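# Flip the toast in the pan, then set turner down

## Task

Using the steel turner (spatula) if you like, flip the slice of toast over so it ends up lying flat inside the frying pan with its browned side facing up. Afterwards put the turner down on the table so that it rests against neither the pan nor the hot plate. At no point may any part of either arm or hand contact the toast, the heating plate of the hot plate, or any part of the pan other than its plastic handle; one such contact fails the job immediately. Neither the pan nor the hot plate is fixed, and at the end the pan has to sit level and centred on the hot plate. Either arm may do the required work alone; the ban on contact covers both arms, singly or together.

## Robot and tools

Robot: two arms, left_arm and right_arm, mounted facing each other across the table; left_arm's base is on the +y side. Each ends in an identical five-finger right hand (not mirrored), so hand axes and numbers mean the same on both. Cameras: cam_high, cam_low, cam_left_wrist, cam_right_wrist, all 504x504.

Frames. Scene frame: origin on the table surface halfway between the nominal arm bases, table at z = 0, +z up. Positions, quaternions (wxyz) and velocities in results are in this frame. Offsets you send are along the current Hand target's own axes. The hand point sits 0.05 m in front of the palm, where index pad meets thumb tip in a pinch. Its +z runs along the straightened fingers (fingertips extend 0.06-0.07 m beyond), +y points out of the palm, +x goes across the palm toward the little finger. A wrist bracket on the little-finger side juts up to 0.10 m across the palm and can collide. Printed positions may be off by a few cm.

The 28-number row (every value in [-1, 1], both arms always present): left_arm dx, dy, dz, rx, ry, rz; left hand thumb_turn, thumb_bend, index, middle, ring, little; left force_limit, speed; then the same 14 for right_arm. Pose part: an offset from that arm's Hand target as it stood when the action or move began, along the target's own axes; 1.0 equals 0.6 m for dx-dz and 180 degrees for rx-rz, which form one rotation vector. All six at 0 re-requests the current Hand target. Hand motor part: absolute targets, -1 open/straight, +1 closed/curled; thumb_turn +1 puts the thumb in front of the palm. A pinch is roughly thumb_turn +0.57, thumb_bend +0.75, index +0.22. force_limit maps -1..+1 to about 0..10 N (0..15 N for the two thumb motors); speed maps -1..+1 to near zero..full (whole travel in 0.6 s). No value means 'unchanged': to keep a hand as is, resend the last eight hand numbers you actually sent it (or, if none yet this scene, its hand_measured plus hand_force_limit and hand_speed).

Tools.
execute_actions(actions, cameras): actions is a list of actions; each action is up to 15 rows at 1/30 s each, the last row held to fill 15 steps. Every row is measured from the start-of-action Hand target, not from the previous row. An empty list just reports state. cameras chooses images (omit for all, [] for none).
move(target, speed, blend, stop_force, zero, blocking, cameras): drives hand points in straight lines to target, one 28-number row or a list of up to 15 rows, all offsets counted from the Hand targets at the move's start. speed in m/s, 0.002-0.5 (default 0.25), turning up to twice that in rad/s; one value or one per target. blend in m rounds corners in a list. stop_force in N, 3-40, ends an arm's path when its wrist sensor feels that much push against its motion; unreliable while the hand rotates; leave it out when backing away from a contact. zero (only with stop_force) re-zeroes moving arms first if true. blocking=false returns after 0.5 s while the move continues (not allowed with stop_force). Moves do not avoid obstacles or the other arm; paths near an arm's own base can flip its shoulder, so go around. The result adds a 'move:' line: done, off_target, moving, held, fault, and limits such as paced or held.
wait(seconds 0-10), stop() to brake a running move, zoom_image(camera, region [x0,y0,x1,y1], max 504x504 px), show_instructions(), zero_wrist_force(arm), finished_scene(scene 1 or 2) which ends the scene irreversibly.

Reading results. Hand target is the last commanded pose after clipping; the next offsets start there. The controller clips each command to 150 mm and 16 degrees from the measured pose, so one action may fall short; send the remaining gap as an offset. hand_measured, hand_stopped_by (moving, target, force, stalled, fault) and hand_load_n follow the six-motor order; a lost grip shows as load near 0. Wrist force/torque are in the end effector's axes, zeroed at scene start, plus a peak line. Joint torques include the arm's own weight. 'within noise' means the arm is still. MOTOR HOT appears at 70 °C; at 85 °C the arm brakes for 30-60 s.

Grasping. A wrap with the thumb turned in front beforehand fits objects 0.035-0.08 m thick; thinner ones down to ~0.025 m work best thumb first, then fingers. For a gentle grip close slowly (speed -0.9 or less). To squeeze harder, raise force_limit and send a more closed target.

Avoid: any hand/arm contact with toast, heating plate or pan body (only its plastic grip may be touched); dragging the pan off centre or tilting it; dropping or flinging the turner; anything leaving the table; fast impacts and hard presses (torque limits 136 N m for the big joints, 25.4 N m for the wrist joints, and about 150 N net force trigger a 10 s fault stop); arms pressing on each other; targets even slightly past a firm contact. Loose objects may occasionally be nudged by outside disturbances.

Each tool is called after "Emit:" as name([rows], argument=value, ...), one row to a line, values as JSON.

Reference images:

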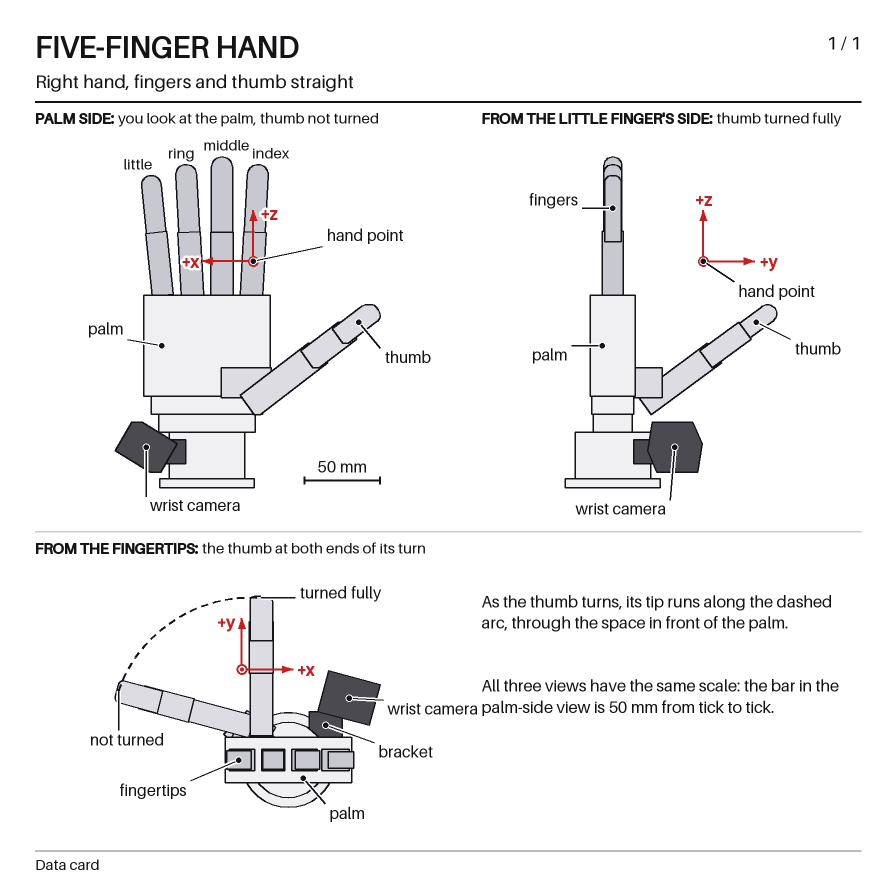

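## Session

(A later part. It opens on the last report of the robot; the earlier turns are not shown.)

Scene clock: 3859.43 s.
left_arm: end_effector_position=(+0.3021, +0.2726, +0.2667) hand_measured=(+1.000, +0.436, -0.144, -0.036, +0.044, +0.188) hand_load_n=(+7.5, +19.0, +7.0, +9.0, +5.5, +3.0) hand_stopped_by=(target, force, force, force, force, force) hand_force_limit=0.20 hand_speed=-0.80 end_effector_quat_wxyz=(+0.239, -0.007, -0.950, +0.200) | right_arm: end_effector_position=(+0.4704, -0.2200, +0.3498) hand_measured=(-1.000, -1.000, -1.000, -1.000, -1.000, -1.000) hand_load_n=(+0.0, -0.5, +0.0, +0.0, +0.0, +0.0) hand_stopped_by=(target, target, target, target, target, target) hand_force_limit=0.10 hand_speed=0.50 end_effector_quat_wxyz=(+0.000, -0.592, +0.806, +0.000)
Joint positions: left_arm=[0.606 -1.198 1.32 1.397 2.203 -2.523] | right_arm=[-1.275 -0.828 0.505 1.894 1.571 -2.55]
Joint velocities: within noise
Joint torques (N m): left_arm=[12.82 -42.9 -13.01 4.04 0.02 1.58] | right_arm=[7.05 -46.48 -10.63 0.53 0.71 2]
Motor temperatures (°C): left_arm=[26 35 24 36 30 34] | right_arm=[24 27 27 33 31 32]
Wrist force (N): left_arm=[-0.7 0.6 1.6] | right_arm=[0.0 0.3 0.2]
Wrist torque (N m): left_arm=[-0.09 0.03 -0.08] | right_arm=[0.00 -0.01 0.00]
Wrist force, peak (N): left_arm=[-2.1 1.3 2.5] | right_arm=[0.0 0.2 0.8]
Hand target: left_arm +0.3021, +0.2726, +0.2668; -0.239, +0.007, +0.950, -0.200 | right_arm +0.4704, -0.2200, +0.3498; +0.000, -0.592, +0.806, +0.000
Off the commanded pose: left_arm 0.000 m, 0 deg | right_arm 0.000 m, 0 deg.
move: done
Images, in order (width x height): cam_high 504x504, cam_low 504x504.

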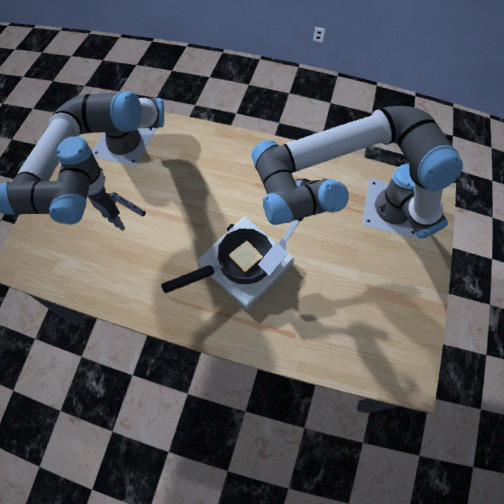

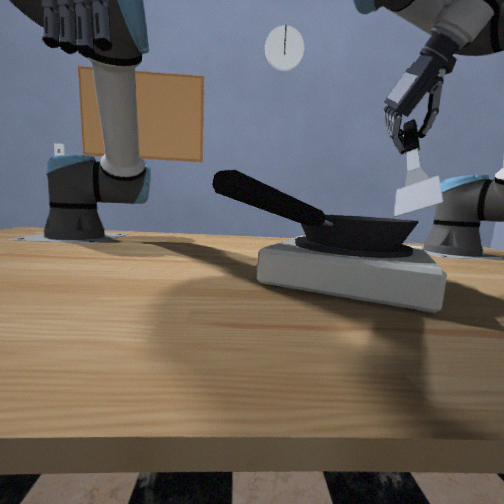

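Emit:
move([
  [0.0902,-0.0768,-0.1613,0,0,0,1,0.55,0.5,0.5,0.5,0.5,0.2,-0.8,0,0,0,0,0,0,-1,-1,-1,-1,-1,-1,0.1,0.5],
  [-0.1360,-0.3210,-0.1986,0.2358,0.1135,-0.3240,1,0.55,0.5,0.5,0.5,0.5,0.2,-0.8,0,0,0,0,0,0,-1,-1,-1,-1,-1,-1,0.1,0.5],
], speed=[0.15,0.2], cameras=["cam_high","cam_low","cam_right_wrist"])

Emit:
zoom_image(camera="cam_high", region=[190, 180, 310, 300])

Scene clock: 3896.97 s.
left_arm: end_effector_position=(+0.3372, +0.2383, +0.3901) hand_measured=(+1.000, +0.436, -0.144, -0.036, +0.044, +0.188) hand_load_n=(+8.0, +19.0, +6.5, +9.0, +5.5, +3.5) hand_stopped_by=(target, force, force, force, force, force) hand_force_limit=0.20 hand_speed=-0.80 end_effector_quat_wxyz=(+0.303, +0.124, -0.910, +0.254) | right_arm: end_effector_position=(+0.4704, -0.2200, +0.3498) hand_measured=(-1.000, -1.000, -1.000, -1.000, -1.000, -1.000) hand_load_n=(+0.0, +0.0, +0.0, +0.0, +0.0, +0.0) hand_stopped_by=(target, target, target, target, target, target) hand_force_limit=0.10 hand_speed=0.50 end_effector_quat_wxyz=(+0.000, -0.592, +0.806, +0.000)
Joint positions: left_arm=[0.718 -1.049 0.833 1.682 2.377 -2.724] | right_arm=[-1.275 -0.828 0.505 1.894 1.571 -2.55]
Joint velocities: within noise
Joint torques (N m): left_arm=[-12.44 -48.94 -12.08 3.9 -0.49 1.68] | right_arm=[7.33 -46.59 -10.4 0.51 0.72 1.96]
Motor temperatures (°C): left_arm=[26 35 24 36 30 34] | right_arm=[24 27 27 33 31 32]
Wrist force (N): left_arm=[-1.1 0.4 1.2] | right_arm=[0.2 0.3 0.3]
Wrist torque (N m): left_arm=[-0.09 -0.01 -0.07] | right_arm=[0.01 -0.03 0.01]
Wrist force, peak (N): left_arm=[-4.1 -0.6 1.3] | right_arm=[0.1 0.1 0.8]
Hand target: left_arm +0.3371, +0.2382, +0.3901; -0.303, -0.124, +0.910, -0.254 (not the last commanded pose) | right_arm +0.4704, -0.2200, +0.3498; +0.000, -0.592, +0.806, +0.000
Off the commanded pose: left_arm 0.152 m, 57 deg | right_arm 0.000 m, 0 deg.
move: held (left_arm; a check stopped the path); path passed 1 of 2 targets; limits=held
pose unreachable (left arm): on one or more control steps of this call, first in action 0 (counted from 0), this arm could not follow its commanded pose, so it was not sent that pose on those steps. It may still have moved: this result reports where it is.
cause: moving toward the commanded pose would bring two parts of the arm too close to each other (joints 4 (wrist 1) to 6 (wrist 3) lie between them).
Images, in order (width x height): cam_high 504x504, cam_low 504x504, cam_right_wrist 504x504.

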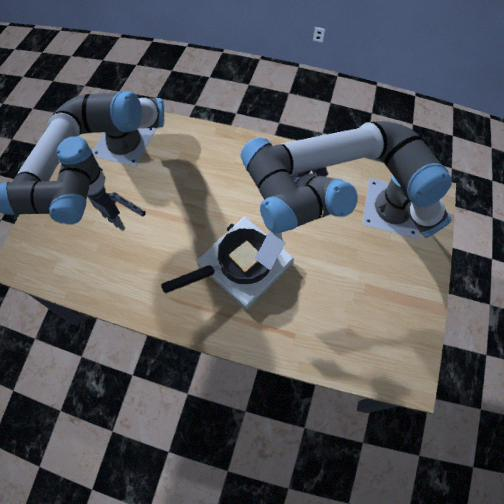

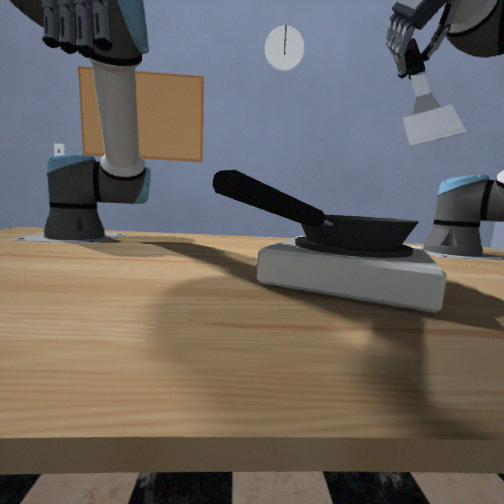

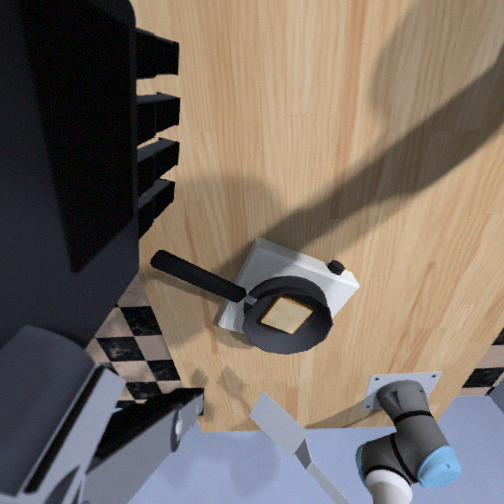

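Scaled by 4.200.

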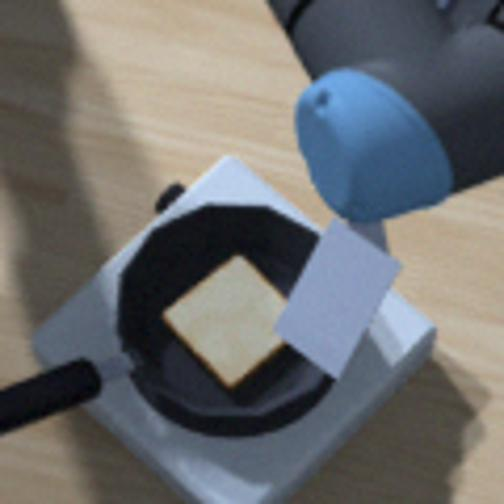

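Emit:
move(target=[-0.0470,-0.2258,0.0128,0.3993,-0.0013,-0.3646,1,0.55,0.5,0.5,0.5,0.5,0.2,-0.8,0,0,0,0,0,0,-1,-1,-1,-1,-1,-1,0.1,0.5], speed=0.2, cameras=["cam_high"])

Scene clock: 3914.67 s.
left_arm: end_effector_position=(+0.4068, +0.1223, +0.4200) hand_measured=(+1.000, +0.436, -0.144, -0.036, +0.044, +0.188) hand_load_n=(+7.0, +19.0, +6.5, +9.0, +5.5, +4.0) hand_stopped_by=(target, force, force, force, force, force) hand_force_limit=0.20 hand_speed=-0.80 end_effector_quat_wxyz=(+0.258, +0.711, -0.398, +0.519) | right_arm: end_effector_position=(+0.4704, -0.2200, +0.3498) hand_measured=(-1.000, -1.000, -1.000, -1.000, -1.000, -1.000) hand_load_n=(+0.0, +0.0, +0.0, +0.0, +0.0, +0.0) hand_stopped_by=(target, target, target, target, target, target) hand_force_limit=0.10 hand_speed=0.50 end_effector_quat_wxyz=(+0.000, -0.592, +0.806, +0.000)
Joint positions: left_arm=[0.505 -1.533 1.428 0.44 1.497 -4.688] | right_arm=[-1.275 -0.828 0.505 1.894 1.571 -2.55]
Joint velocities: within noise
Joint torques (N m): left_arm=[8.93 -13.43 -30.44 0.67 -1.91 -2.28] | right_arm=[6.92 -47.16 -11.06 0.51 0.64 1.99]
Motor temperatures (°C): left_arm=[26 35 24 36 30 34] | right_arm=[24 27 27 33 31 32]
Wrist force (N): left_arm=[-1.7 -0.1 0.8] | right_arm=[0.0 0.1 0.6]
Wrist torque (N m): left_arm=[-0.05 -0.18 0.04] | right_arm=[-0.04 -0.01 -0.01]
Wrist force, peak (N): left_arm=[-2.0 0.8 1.2] | right_arm=[0.2 0.6 0.5]
Hand target: left_arm +0.4069, +0.1223, +0.4200; +0.258, +0.711, -0.398, +0.519 | right_arm +0.4704, -0.2200, +0.3498; +0.000, -0.592, +0.806, +0.000
Off the commanded pose: left_arm 0.000 m, 0 deg | right_arm 0.000 m, 0 deg.
move: done
Images, in order (width x height): cam_high 504x504.

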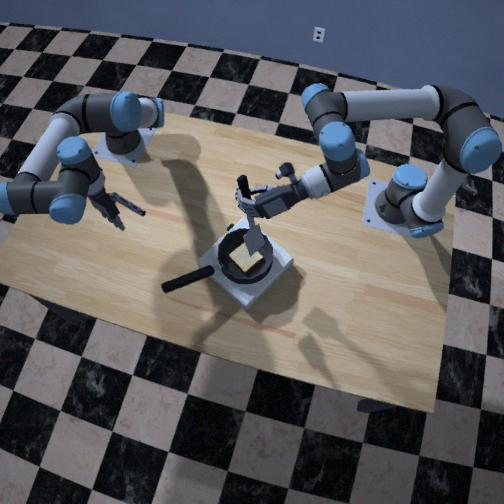

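Emit:
move(target=[-0.0898,-0.0569,0.0541,-0.2413,0.0116,0.0840,1,0.55,0.5,0.5,0.5,0.5,0.2,-0.8,0,0,0,0,0,0,-1,-1,-1,-1,-1,-1,0.1,0.5], speed=0.15, cameras=["cam_high"])

Emit:
zoom_image(camera="cam_high", region=[190, 180, 310, 300])

Scene clock: 3925.83 s.
left_arm: end_effector_position=(+0.4450, +0.1319, +0.3600) hand_measured=(+1.000, +0.436, -0.144, -0.036, +0.044, +0.188) hand_load_n=(+7.5, +19.5, +6.5, +9.0, +6.0, +4.0) hand_stopped_by=(target, force, force, force, force, force) hand_force_limit=0.20 hand_speed=-0.80 end_effector_quat_wxyz=(+0.440, +0.499, -0.645, +0.377) | right_arm: end_effector_position=(+0.4704, -0.2200, +0.3498) hand_measured=(-1.000, -1.000, -1.000, -1.000, -1.000, -1.000) hand_load_n=(+0.0, -0.5, +0.0, +0.0, +0.0, +0.0) hand_stopped_by=(target, target, target, target, target, target) hand_force_limit=0.10 hand_speed=0.50 end_effector_quat_wxyz=(+0.000, -0.592, +0.806, +0.000)
Joint positions: left_arm=[0.864 -0.983 0.886 0.737 2.558 -4.108] | right_arm=[-1.275 -0.828 0.505 1.894 1.571 -2.55]
Joint velocities: within noise
Joint torques (N m): left_arm=[-12.89 -38.23 -29.09 1.34 2.36 1.02] | right_arm=[7.05 -47.25 -10.4 0.5 0.65 2]
Motor temperatures (°C): left_arm=[26 35 24 36 30 34] | right_arm=[24 27 27 33 31 32]
Wrist force (N): left_arm=[-1.7 0.1 0.7] | right_arm=[0.0 0.1 0.4]
Wrist torque (N m): left_arm=[-0.02 -0.19 0.03] | right_arm=[-0.04 -0.01 -0.01]
Wrist force, peak (N): left_arm=[-2.1 -0.2 1.3] | right_arm=[0.1 0.5 0.6]
Hand target: left_arm +0.4449, +0.1318, +0.3601; -0.440, -0.499, +0.645, -0.376 | right_arm +0.4704, -0.2200, +0.3498; +0.000, -0.592, +0.806, +0.000
Off the commanded pose: left_arm 0.000 m, 0 deg | right_arm 0.000 m, 0 deg.
move: done
Images, in order (width x height): cam_high 504x504.

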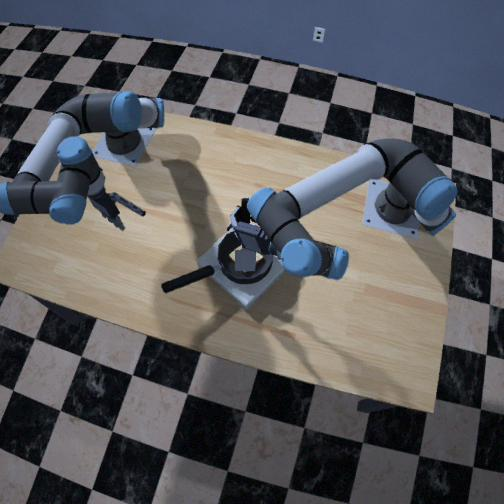

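Scaled by 4.200.

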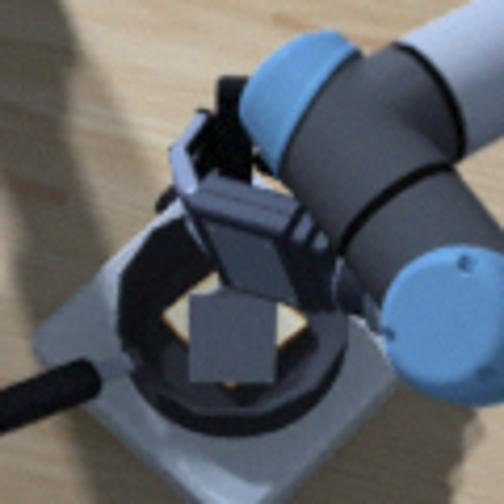

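Emit:
move([
  [-0.0818,0.0039,0.0285,0,0,0,1,0.55,0.5,0.5,0.5,0.5,0.2,-0.8,0,0,0,0,0,0,-1,-1,-1,-1,-1,-1,0.1,0.5],
  [-0.0643,0.0795,0.0683,0,0,0,1,0.55,0.5,0.5,0.5,0.5,0.2,-0.8,0,0,0,0,0,0,-1,-1,-1,-1,-1,-1,0.1,0.5],
], speed=[0.05,0.03], stop_force=5, cameras=["cam_high","cam_low","cam_right_wrist"])

Emit:
zoom_image(camera="cam_high", region=[190, 180, 310, 300])

Emit:
zoom_image(camera="cam_low", region=[240, 150, 460, 330])

Emit:
zoom_image(camera="cam_right_wrist", region=[200, 225, 375, 400])

Scene clock: 3946.30 s.
left_arm: end_effector_position=(+0.3950, +0.1164, +0.3080) hand_measured=(+1.000, +0.436, -0.144, -0.036, +0.044, +0.188) hand_load_n=(+8.0, +19.0, +6.5, +9.0, +5.0, +4.5) hand_stopped_by=(target, force, force, force, force, force) hand_force_limit=0.20 hand_speed=-0.80 end_effector_quat_wxyz=(+0.440, +0.499, -0.645, +0.376) | right_arm: end_effector_position=(+0.4704, -0.2200, +0.3498) hand_measured=(-1.000, -1.000, -1.000, -1.000, -1.000, -1.000) hand_load_n=(+0.0, +0.0, +0.0, +0.0, +0.0, +0.0) hand_stopped_by=(target, target, target, target, target, target) hand_force_limit=0.10 hand_speed=0.50 end_effector_quat_wxyz=(+0.000, -0.592, +0.806, +0.000)
Joint positions: left_arm=[0.782 -1.102 1.193 0.483 2.49 -4.188] | right_arm=[-1.275 -0.828 0.505 1.894 1.571 -2.55]
Joint velocities: within noise
Joint torques (N m): left_arm=[13.29 -30.77 -28.36 2.05 2.79 1.54] | right_arm=[7.6 -47.54 -10.59 0.52 0.66 1.95]
Motor temperatures (°C): left_arm=[26 35 24 36 30 34] | right_arm=[24 27 27 33 31 32]
Wrist force (N): left_arm=[-1.9 -0.1 1.3] | right_arm=[0.0 0.2 0.5]
Wrist torque (N m): left_arm=[-0.10 -0.22 0.04] | right_arm=[-0.03 -0.01 -0.01]
Wrist force, peak (N): left_arm=[-2.3 -0.1 0.9] | right_arm=[0.1 0.5 0.7]
Hand target: left_arm +0.3950, +0.1164, +0.3080; -0.440, -0.499, +0.645, -0.376 | right_arm +0.4704, -0.2200, +0.3498; +0.000, -0.592, +0.806, +0.000
Off the commanded pose: left_arm 0.000 m, 0 deg | right_arm 0.000 m, 0 deg.
move: done
Images, in order (width x height): cam_high 504x504, cam_low 504x504, cam_right_wrist 504x504.

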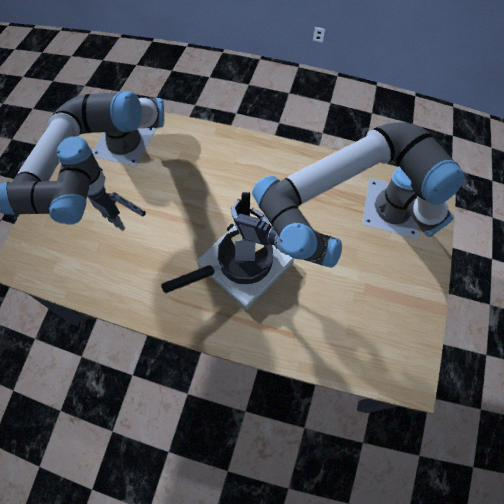

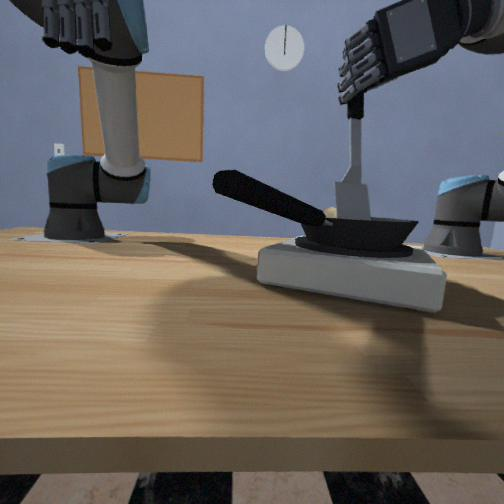

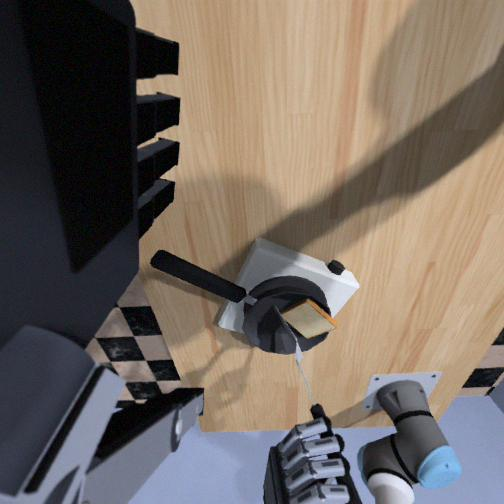

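Scaled by 4.200.

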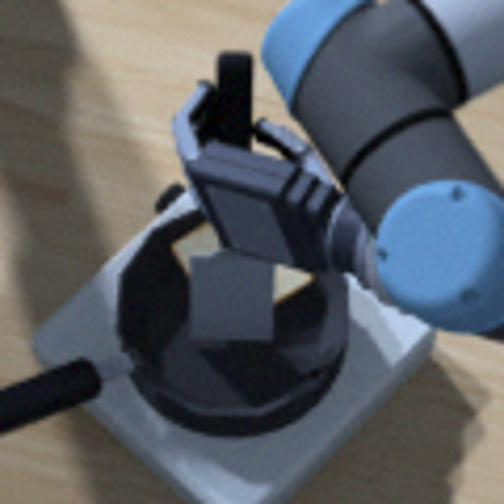

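Scaled by 2.291.

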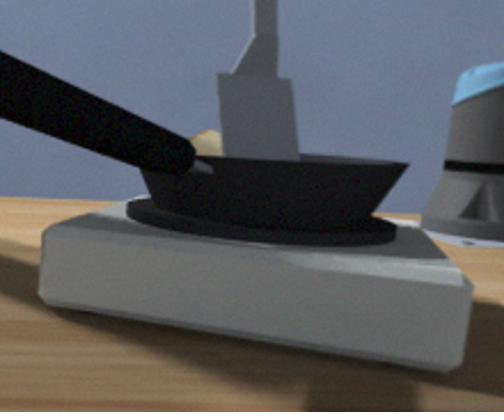

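Scaled by 2.880.

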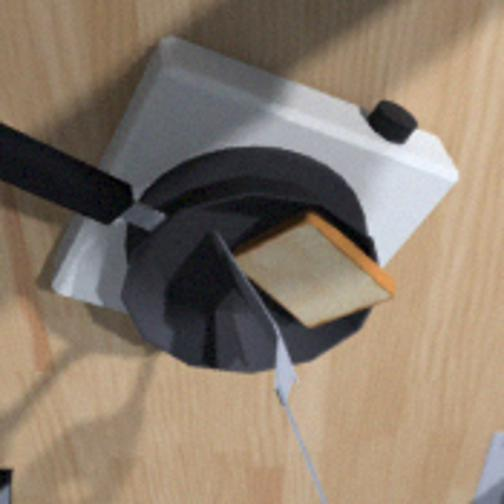

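Emit:
move(target=[-0.0040,-0.0172,-0.0090,0,0,0,1,0.55,0.5,0.5,0.5,0.5,0.2,-0.8,0,0,0,0,0,0,-1,-1,-1,-1,-1,-1,0.1,0.5], speed=0.004, cameras=["cam_high","cam_low","cam_right_wrist"])

Emit:
zoom_image(camera="cam_right_wrist", region=[200, 225, 375, 400])

Emit:
zoom_image(camera="cam_low", region=[240, 150, 460, 330])

Scene clock: 3956.27 s.
left_arm: end_effector_position=(+0.4064, +0.1199, +0.3080) hand_measured=(+1.000, +0.436, -0.144, -0.036, +0.044, +0.188) hand_load_n=(+8.0, +19.0, +6.5, +8.5, +5.0, +4.5) hand_stopped_by=(target, force, force, force, force, force) hand_force_limit=0.20 hand_speed=-0.80 end_effector_quat_wxyz=(+0.440, +0.499, -0.645, +0.376) | right_arm: end_effector_position=(+0.4704, -0.2200, +0.3498) hand_measured=(-1.000, -1.000, -1.000, -1.000, -1.000, -1.000) hand_load_n=(+0.0, -0.5, +0.0, +0.0, +0.0, +0.0) hand_stopped_by=(target, target, target, target, target, target) hand_force_limit=0.10 hand_speed=0.50 end_effector_quat_wxyz=(+0.000, -0.592, +0.806, +0.000)
Joint positions: left_arm=[0.801 -1.077 1.158 0.508 2.507 -4.17] | right_arm=[-1.275 -0.828 0.505 1.894 1.571 -2.55]
Joint velocities: within noise
Joint torques (N m): left_arm=[7.78 -36.42 -22.89 1.67 2.4 1.22] | right_arm=[7.35 -48.04 -10.91 0.58 0.6 1.97]
Motor temperatures (°C): left_arm=[26 35 24 36 30 34] | right_arm=[24 27 27 33 31 32]
Wrist force (N): left_arm=[-1.6 0.0 0.9] | right_arm=[0.0 0.1 0.2]
Wrist torque (N m): left_arm=[-0.05 -0.21 0.03] | right_arm=[-0.02 0.01 -0.01]
Wrist force, peak (N): left_arm=[-2.0 0.1 1.2] | right_arm=[0.1 0.5 0.6]
Hand target: left_arm +0.4063, +0.1199, +0.3080; -0.440, -0.499, +0.645, -0.376 | right_arm +0.4704, -0.2200, +0.3498; +0.000, -0.592, +0.806, +0.000
Off the commanded pose: left_arm 0.000 m, 0 deg | right_arm 0.000 m, 0 deg.
move: done
Images, in order (width x height): cam_high 504x504, cam_low 504x504, cam_right_wrist 504x504.

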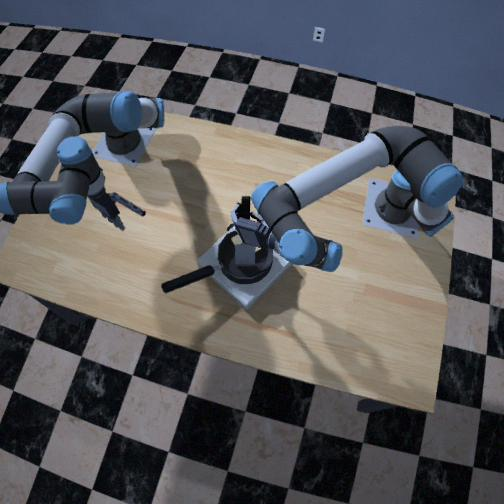

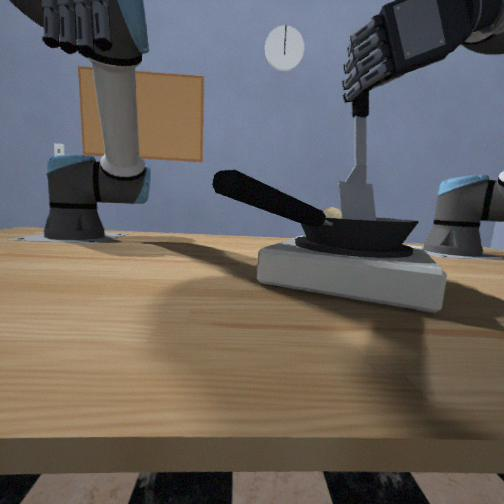

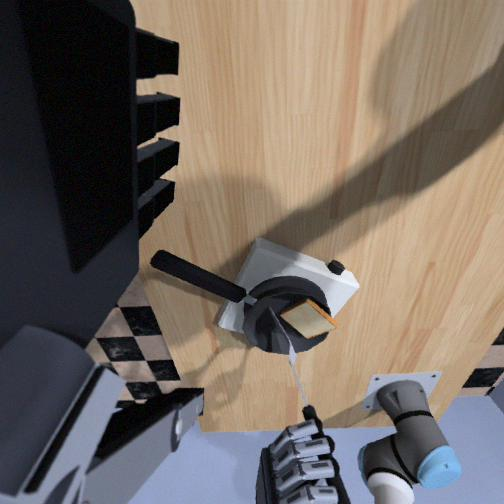

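Scaled by 2.880.

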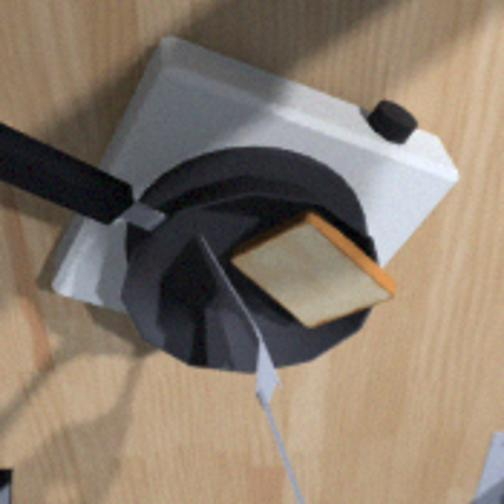

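Scaled by 2.291.

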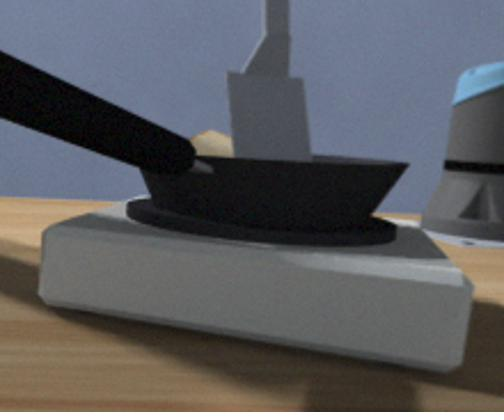

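Emit:
move([
  [0.1762,-0.0084,-0.0614,0,0,0,1,0.55,0.5,0.5,0.5,0.5,0.2,-0.8,0,0,0,0,0,0,-1,-1,-1,-1,-1,-1,0.1,0.5],
  [0.1117,0.5253,0.1878,0.0549,-0.1320,0.2393,1,0.55,0.5,0.5,0.5,0.5,0.2,-0.8,0,0,0,0,0,0,-1,-1,-1,-1,-1,-1,0.1,0.5],
], speed=[0.1,0.2], cameras=["cam_high","cam_low","cam_right_wrist"])

Emit:
zoom_image(camera="cam_high", region=[190, 180, 310, 300])

Emit:
zoom_image(camera="cam_low", region=[240, 150, 460, 330])

Emit:
zoom_image(camera="cam_right_wrist", region=[200, 225, 375, 400])

Scene clock: 4006.20 s.
left_arm: end_effector_position=(+0.0699, +0.0638, +0.3194) hand_measured=(+1.000, +0.436, -0.144, -0.036, +0.044, +0.188) hand_load_n=(+7.5, +19.5, +6.5, +9.0, +5.0, +4.0) hand_stopped_by=(target, force, force, force, force, force) hand_force_limit=0.20 hand_speed=-0.80 end_effector_quat_wxyz=(+0.090, +0.329, -0.822, +0.455) end_effector_velocity=(+0.000, +0.000, +0.000) end_effector_angular_velocity=(+0.000, -0.004, +0.002) | right_arm: end_effector_position=(+0.4704, -0.2200, +0.3498) hand_measured=(-1.000, -1.000, -1.000, -1.000, -1.000, -1.000) hand_load_n=(+0.0, +0.0, +0.0, +0.0, +0.0, +0.0) hand_stopped_by=(target, target, target, target, target, target) hand_force_limit=0.10 hand_speed=0.50 end_effector_quat_wxyz=(+0.000, -0.592, +0.806, +0.000)
Joint positions: left_arm=[-0.332 -1.536 1.514 0.69 1.165 -4.022] | right_arm=[-1.275 -0.828 0.505 1.894 1.571 -2.55]
Joint velocities: left_arm=[-0.002 0.001 0 0 -0.005 0] | right_arm=[within noise]
Joint torques (N m): left_arm=[-15.42 -28.22 -27.87 -1.15 -2.7 1.83] | right_arm=[7.11 -48.09 -10.81 0.56 0.57 1.95]
Motor temperatures (°C): left_arm=[26 35 24 36 30 34] | right_arm=[24 27 27 33 31 32]
Wrist force (N): left_arm=[-0.6 0.9 1.2] | right_arm=[0.0 0.2 0.6]
Wrist torque (N m): left_arm=[-0.18 -0.01 -0.14] | right_arm=[-0.03 -0.02 -0.02]
Wrist force, peak (N): left_arm=[-3.3 0.0 1.4] | right_arm=[0.3 0.2 0.8]
Hand target: left_arm +0.0698, +0.0638, +0.3195; -0.090, -0.329, +0.822, -0.455 | right_arm +0.4704, -0.2200, +0.3498; +0.000, -0.592, +0.806, +0.000
Off the commanded pose: left_arm 0.000 m, 0 deg | right_arm 0.000 m, 0 deg.
move: done
Images, in order (width x height): cam_high 504x504, cam_low 504x504, cam_right_wrist 504x504.

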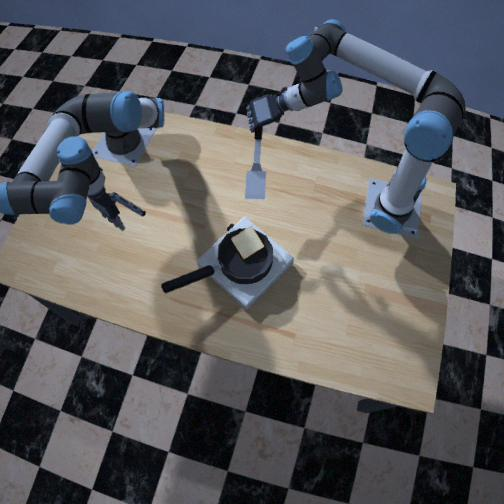

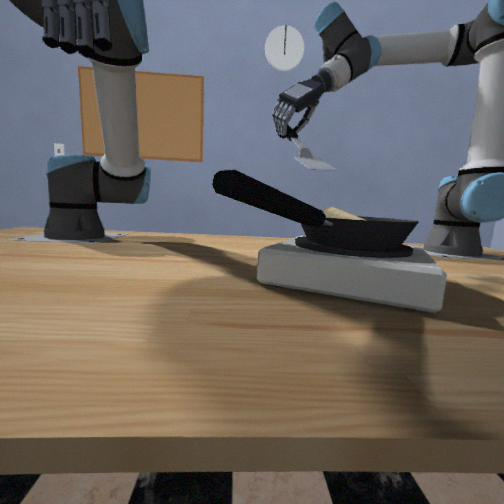

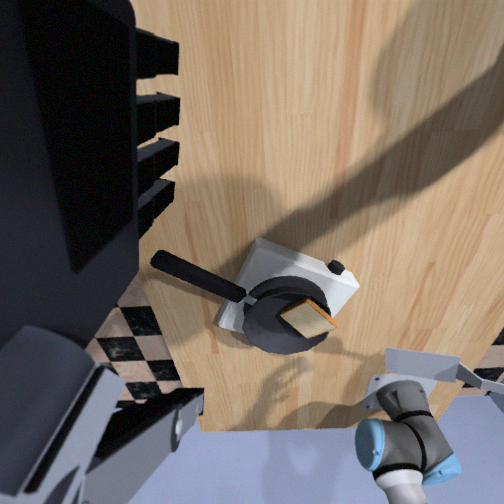

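Scaled by 4.200.

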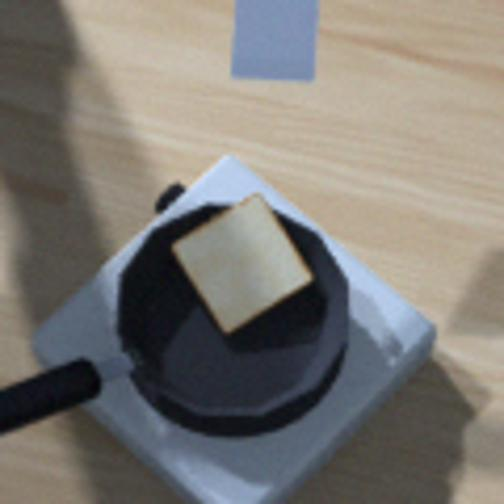

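Scaled by 2.291.

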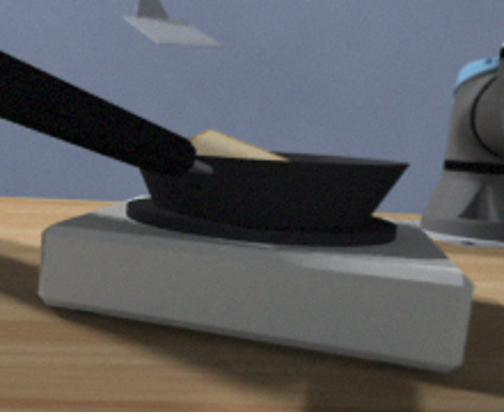

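Scaled by 2.880.

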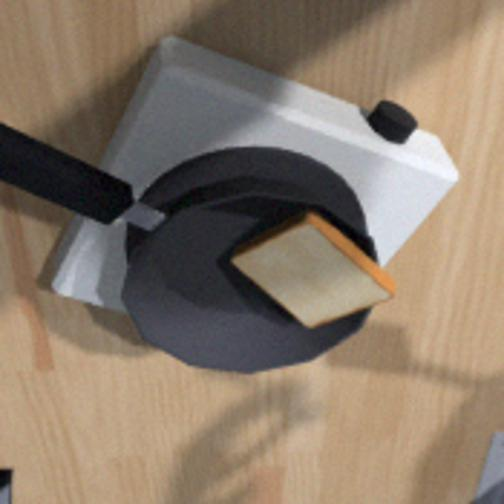

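Emit:
move(target=[-0.1012,0.0843,0.0202,-0.0225,0.0344,0.0285,1,0.55,0.5,0.5,0.5,0.5,0.2,-0.8,0,0,0,0,0,0,-1,-1,-1,-1,-1,-1,0.1,0.5], speed=0.1, cameras=["cam_high","cam_low","cam_right_wrist"])

Emit:
zoom_image(camera="cam_high", region=[190, 180, 310, 300])

Emit:
zoom_image(camera="cam_low", region=[240, 150, 460, 330])

Emit:
zoom_image(camera="cam_right_wrist", region=[250, 225, 425, 400])

Scene clock: 4051.23 s.
left_arm: end_effector_position=(+0.0867, +0.1006, +0.2506) hand_measured=(+1.000, +0.436, -0.144, -0.036, +0.044, +0.188) hand_load_n=(+7.5, +19.5, +6.5, +8.5, +4.5, +4.0) hand_stopped_by=(target, force, force, force, force, force) hand_force_limit=0.20 hand_speed=-0.80 end_effector_quat_wxyz=(+0.126, +0.264, -0.846, +0.446) | right_arm: end_effector_position=(+0.4704, -0.2200, +0.3498) hand_measured=(-1.000, -1.000, -1.000, -1.000, -1.000, -1.000) hand_load_n=(+0.0, +0.0, +0.0, +0.0, +0.0, +0.0) hand_stopped_by=(target, target, target, target, target, target) hand_force_limit=0.10 hand_speed=0.50 end_effector_quat_wxyz=(+0.000, -0.592, +0.806, +0.000)
Joint positions: left_arm=[-0.236 -1.619 1.766 0.474 1.367 -3.863] | right_arm=[-1.275 -0.828 0.505 1.894 1.571 -2.55]
Joint velocities: within noise
Joint torques (N m): left_arm=[-11.65 -8.86 -14.89 -1.27 0.9 0.52] | right_arm=[7.32 -48.63 -11.18 0.55 0.53 1.96]
Motor temperatures (°C): left_arm=[26 35 24 36 30 33] | right_arm=[24 27 27 33 31 32]
Wrist force (N): left_arm=[-0.6 1.3 1.4] | right_arm=[0.0 0.2 0.5]
Wrist torque (N m): left_arm=[-0.13 -0.04 -0.11] | right_arm=[-0.02 -0.01 -0.01]
Wrist force, peak (N): left_arm=[-1.6 1.7 1.6] | right_arm=[0.0 0.0 0.8]
Hand target: left_arm +0.0866, +0.1006, +0.2505; -0.126, -0.264, +0.846, -0.446 | right_arm +0.4704, -0.2200, +0.3498; +0.000, -0.592, +0.806, +0.000
Off the commanded pose: left_arm 0.000 m, 0 deg | right_arm 0.000 m, 0 deg.
move: done
Images, in order (width x height): cam_high 504x504, cam_low 504x504, cam_right_wrist 504x504.

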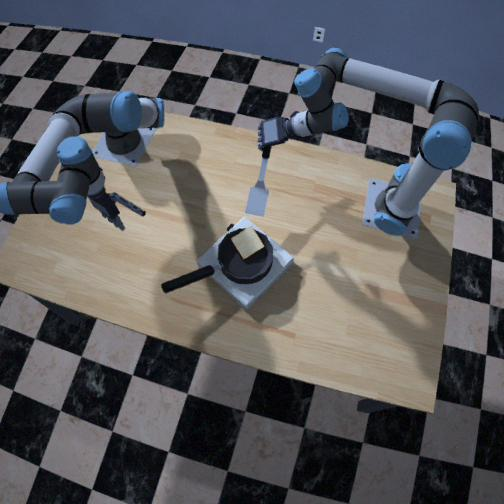

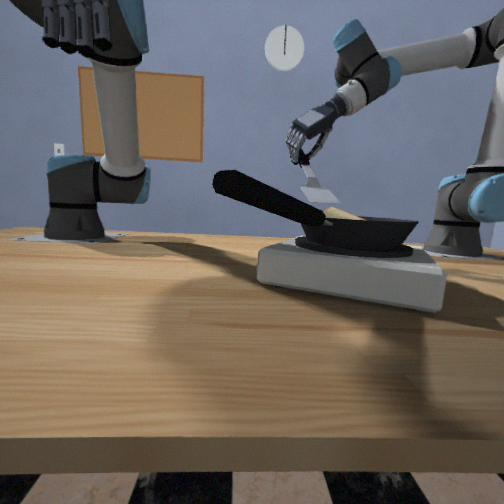

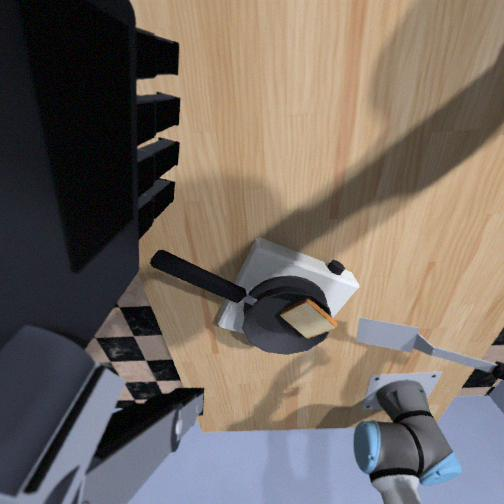

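Scaled by 4.200.

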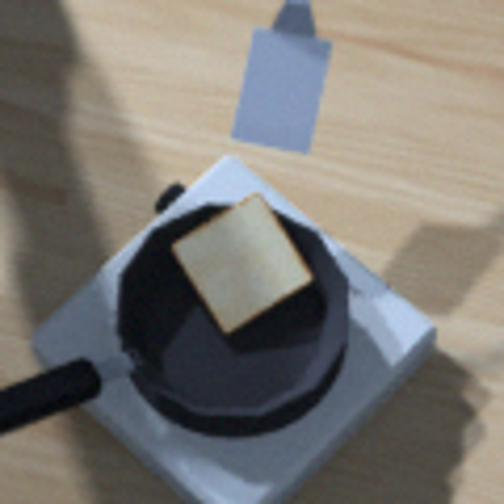

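Scaled by 2.291.

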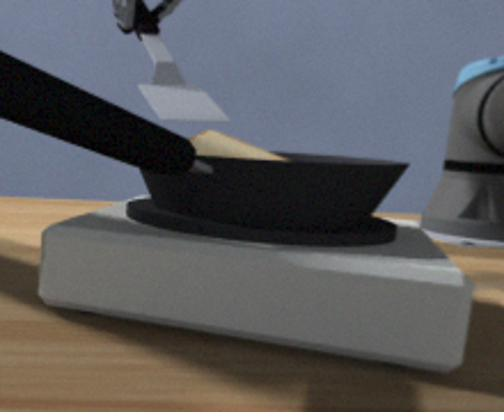

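Scaled by 2.880.

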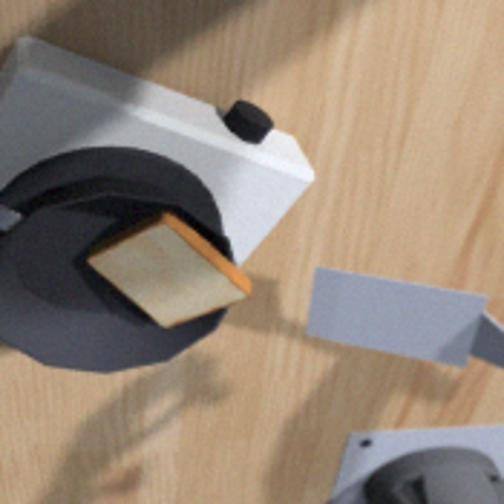

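Emit:
zoom_image(camera="cam_low", region=[290, 180, 390, 260])

Emit:
zoom_image(camera="cam_right_wrist", region=[270, 280, 370, 350])

Emit:
zoom_image(camera="cam_high", region=[210, 200, 290, 290])

Scaled by 5.040.

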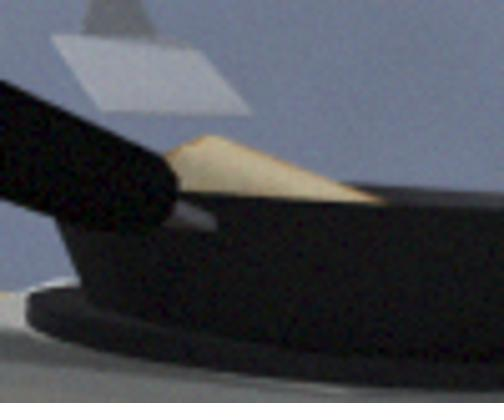

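Scaled by 5.040.

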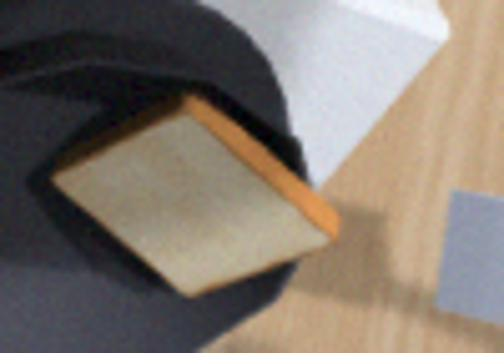

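Scaled by 5.600.

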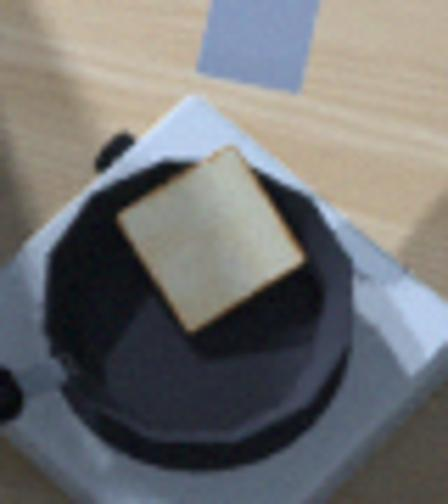

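Emit:
move(target=[-0.0555,0.0088,0.0277,0,0,0,1,0.55,0.5,0.5,0.5,0.5,0.2,-0.8,0,0,0,0,0,0,-1,-1,-1,-1,-1,-1,0.1,0.5], speed=0.05, stop_force=4, cameras=["cam_high","cam_low","cam_right_wrist"])

Emit:
zoom_image(camera="cam_low", region=[290, 180, 390, 260])

Emit:
zoom_image(camera="cam_right_wrist", region=[270, 280, 390, 364])

Emit:
zoom_image(camera="cam_high", region=[210, 200, 290, 290])

Scene clock: 4088.97 s.
left_arm: end_effector_position=(+0.1116, +0.1005, +0.2225) hand_measured=(+1.000, +0.436, -0.144, -0.036, +0.044, +0.188) hand_load_n=(+8.0, +19.5, +6.5, +9.0, +5.0, +4.0) hand_stopped_by=(target, force, force, force, force, force) hand_force_limit=0.20 hand_speed=-0.80 end_effector_quat_wxyz=(+0.126, +0.264, -0.846, +0.446) | right_arm: end_effector_position=(+0.4704, -0.2200, +0.3498) hand_measured=(-1.000, -1.000, -1.000, -1.000, -1.000, -1.000) hand_load_n=(+0.0, +0.0, +0.0, +0.0, +0.0, +0.0) hand_stopped_by=(target, target, target, target, target, target) hand_force_limit=0.10 hand_speed=0.50 end_effector_quat_wxyz=(+0.000, -0.592, +0.806, +0.000)
Joint positions: left_arm=[-0.157 -1.594 1.814 0.394 1.431 -3.816] | right_arm=[-1.275 -0.828 0.505 1.894 1.571 -2.55]
Joint velocities: within noise
Joint torques (N m): left_arm=[-13.47 -28.97 -28.68 -0.72 -2.17 -1.69] | right_arm=[7.5 -48.66 -10.92 0.52 0.53 1.91]
Motor temperatures (°C): left_arm=[26 35 24 36 30 33] | right_arm=[24 27 27 33 31 32]
Wrist force (N): left_arm=[-0.9 1.3 1.2] | right_arm=[-0.1 0.2 0.7]
Wrist torque (N m): left_arm=[-0.12 0.01 -0.13] | right_arm=[-0.04 -0.01 -0.02]
Wrist force, peak (N): left_arm=[-1.6 1.4 1.7] | right_arm=[0.2 0.1 0.8]
Hand target: left_arm +0.1116, +0.1005, +0.2225; -0.126, -0.264, +0.846, -0.446 | right_arm +0.4704, -0.2200, +0.3498; +0.000, -0.592, +0.806, +0.000
Off the commanded pose: left_arm 0.000 m, 0 deg | right_arm 0.000 m, 0 deg.
move: done
Images, in order (width x height): cam_high 504x504, cam_low 504x504, cam_right_wrist 504x504.

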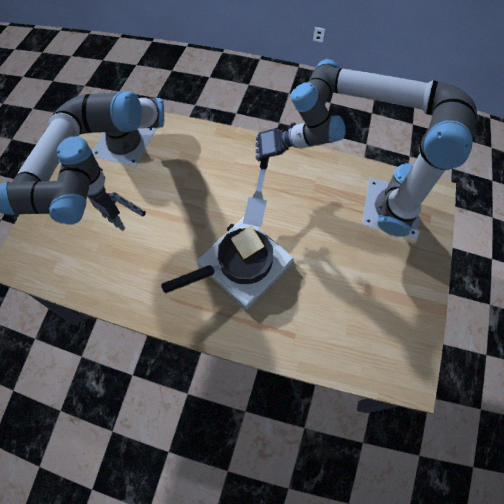

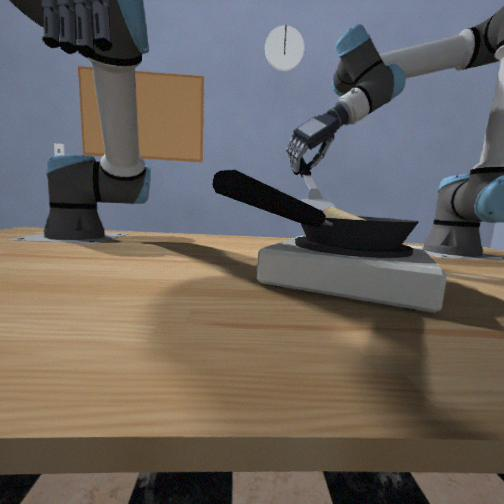

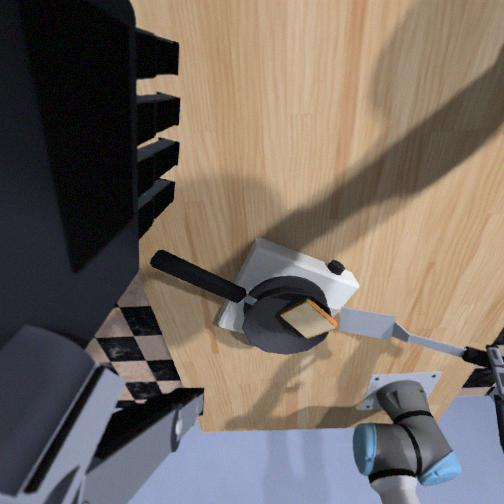

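Scaled by 5.040.

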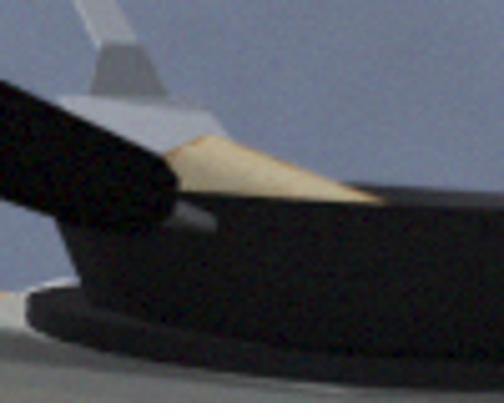

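Scaled by 4.200.

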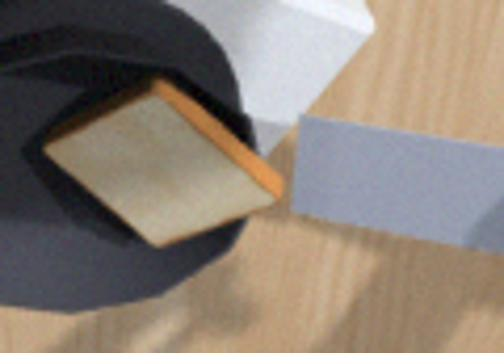

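Scaled by 5.600.

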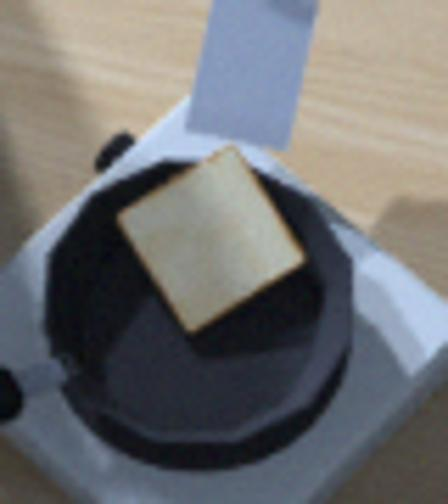

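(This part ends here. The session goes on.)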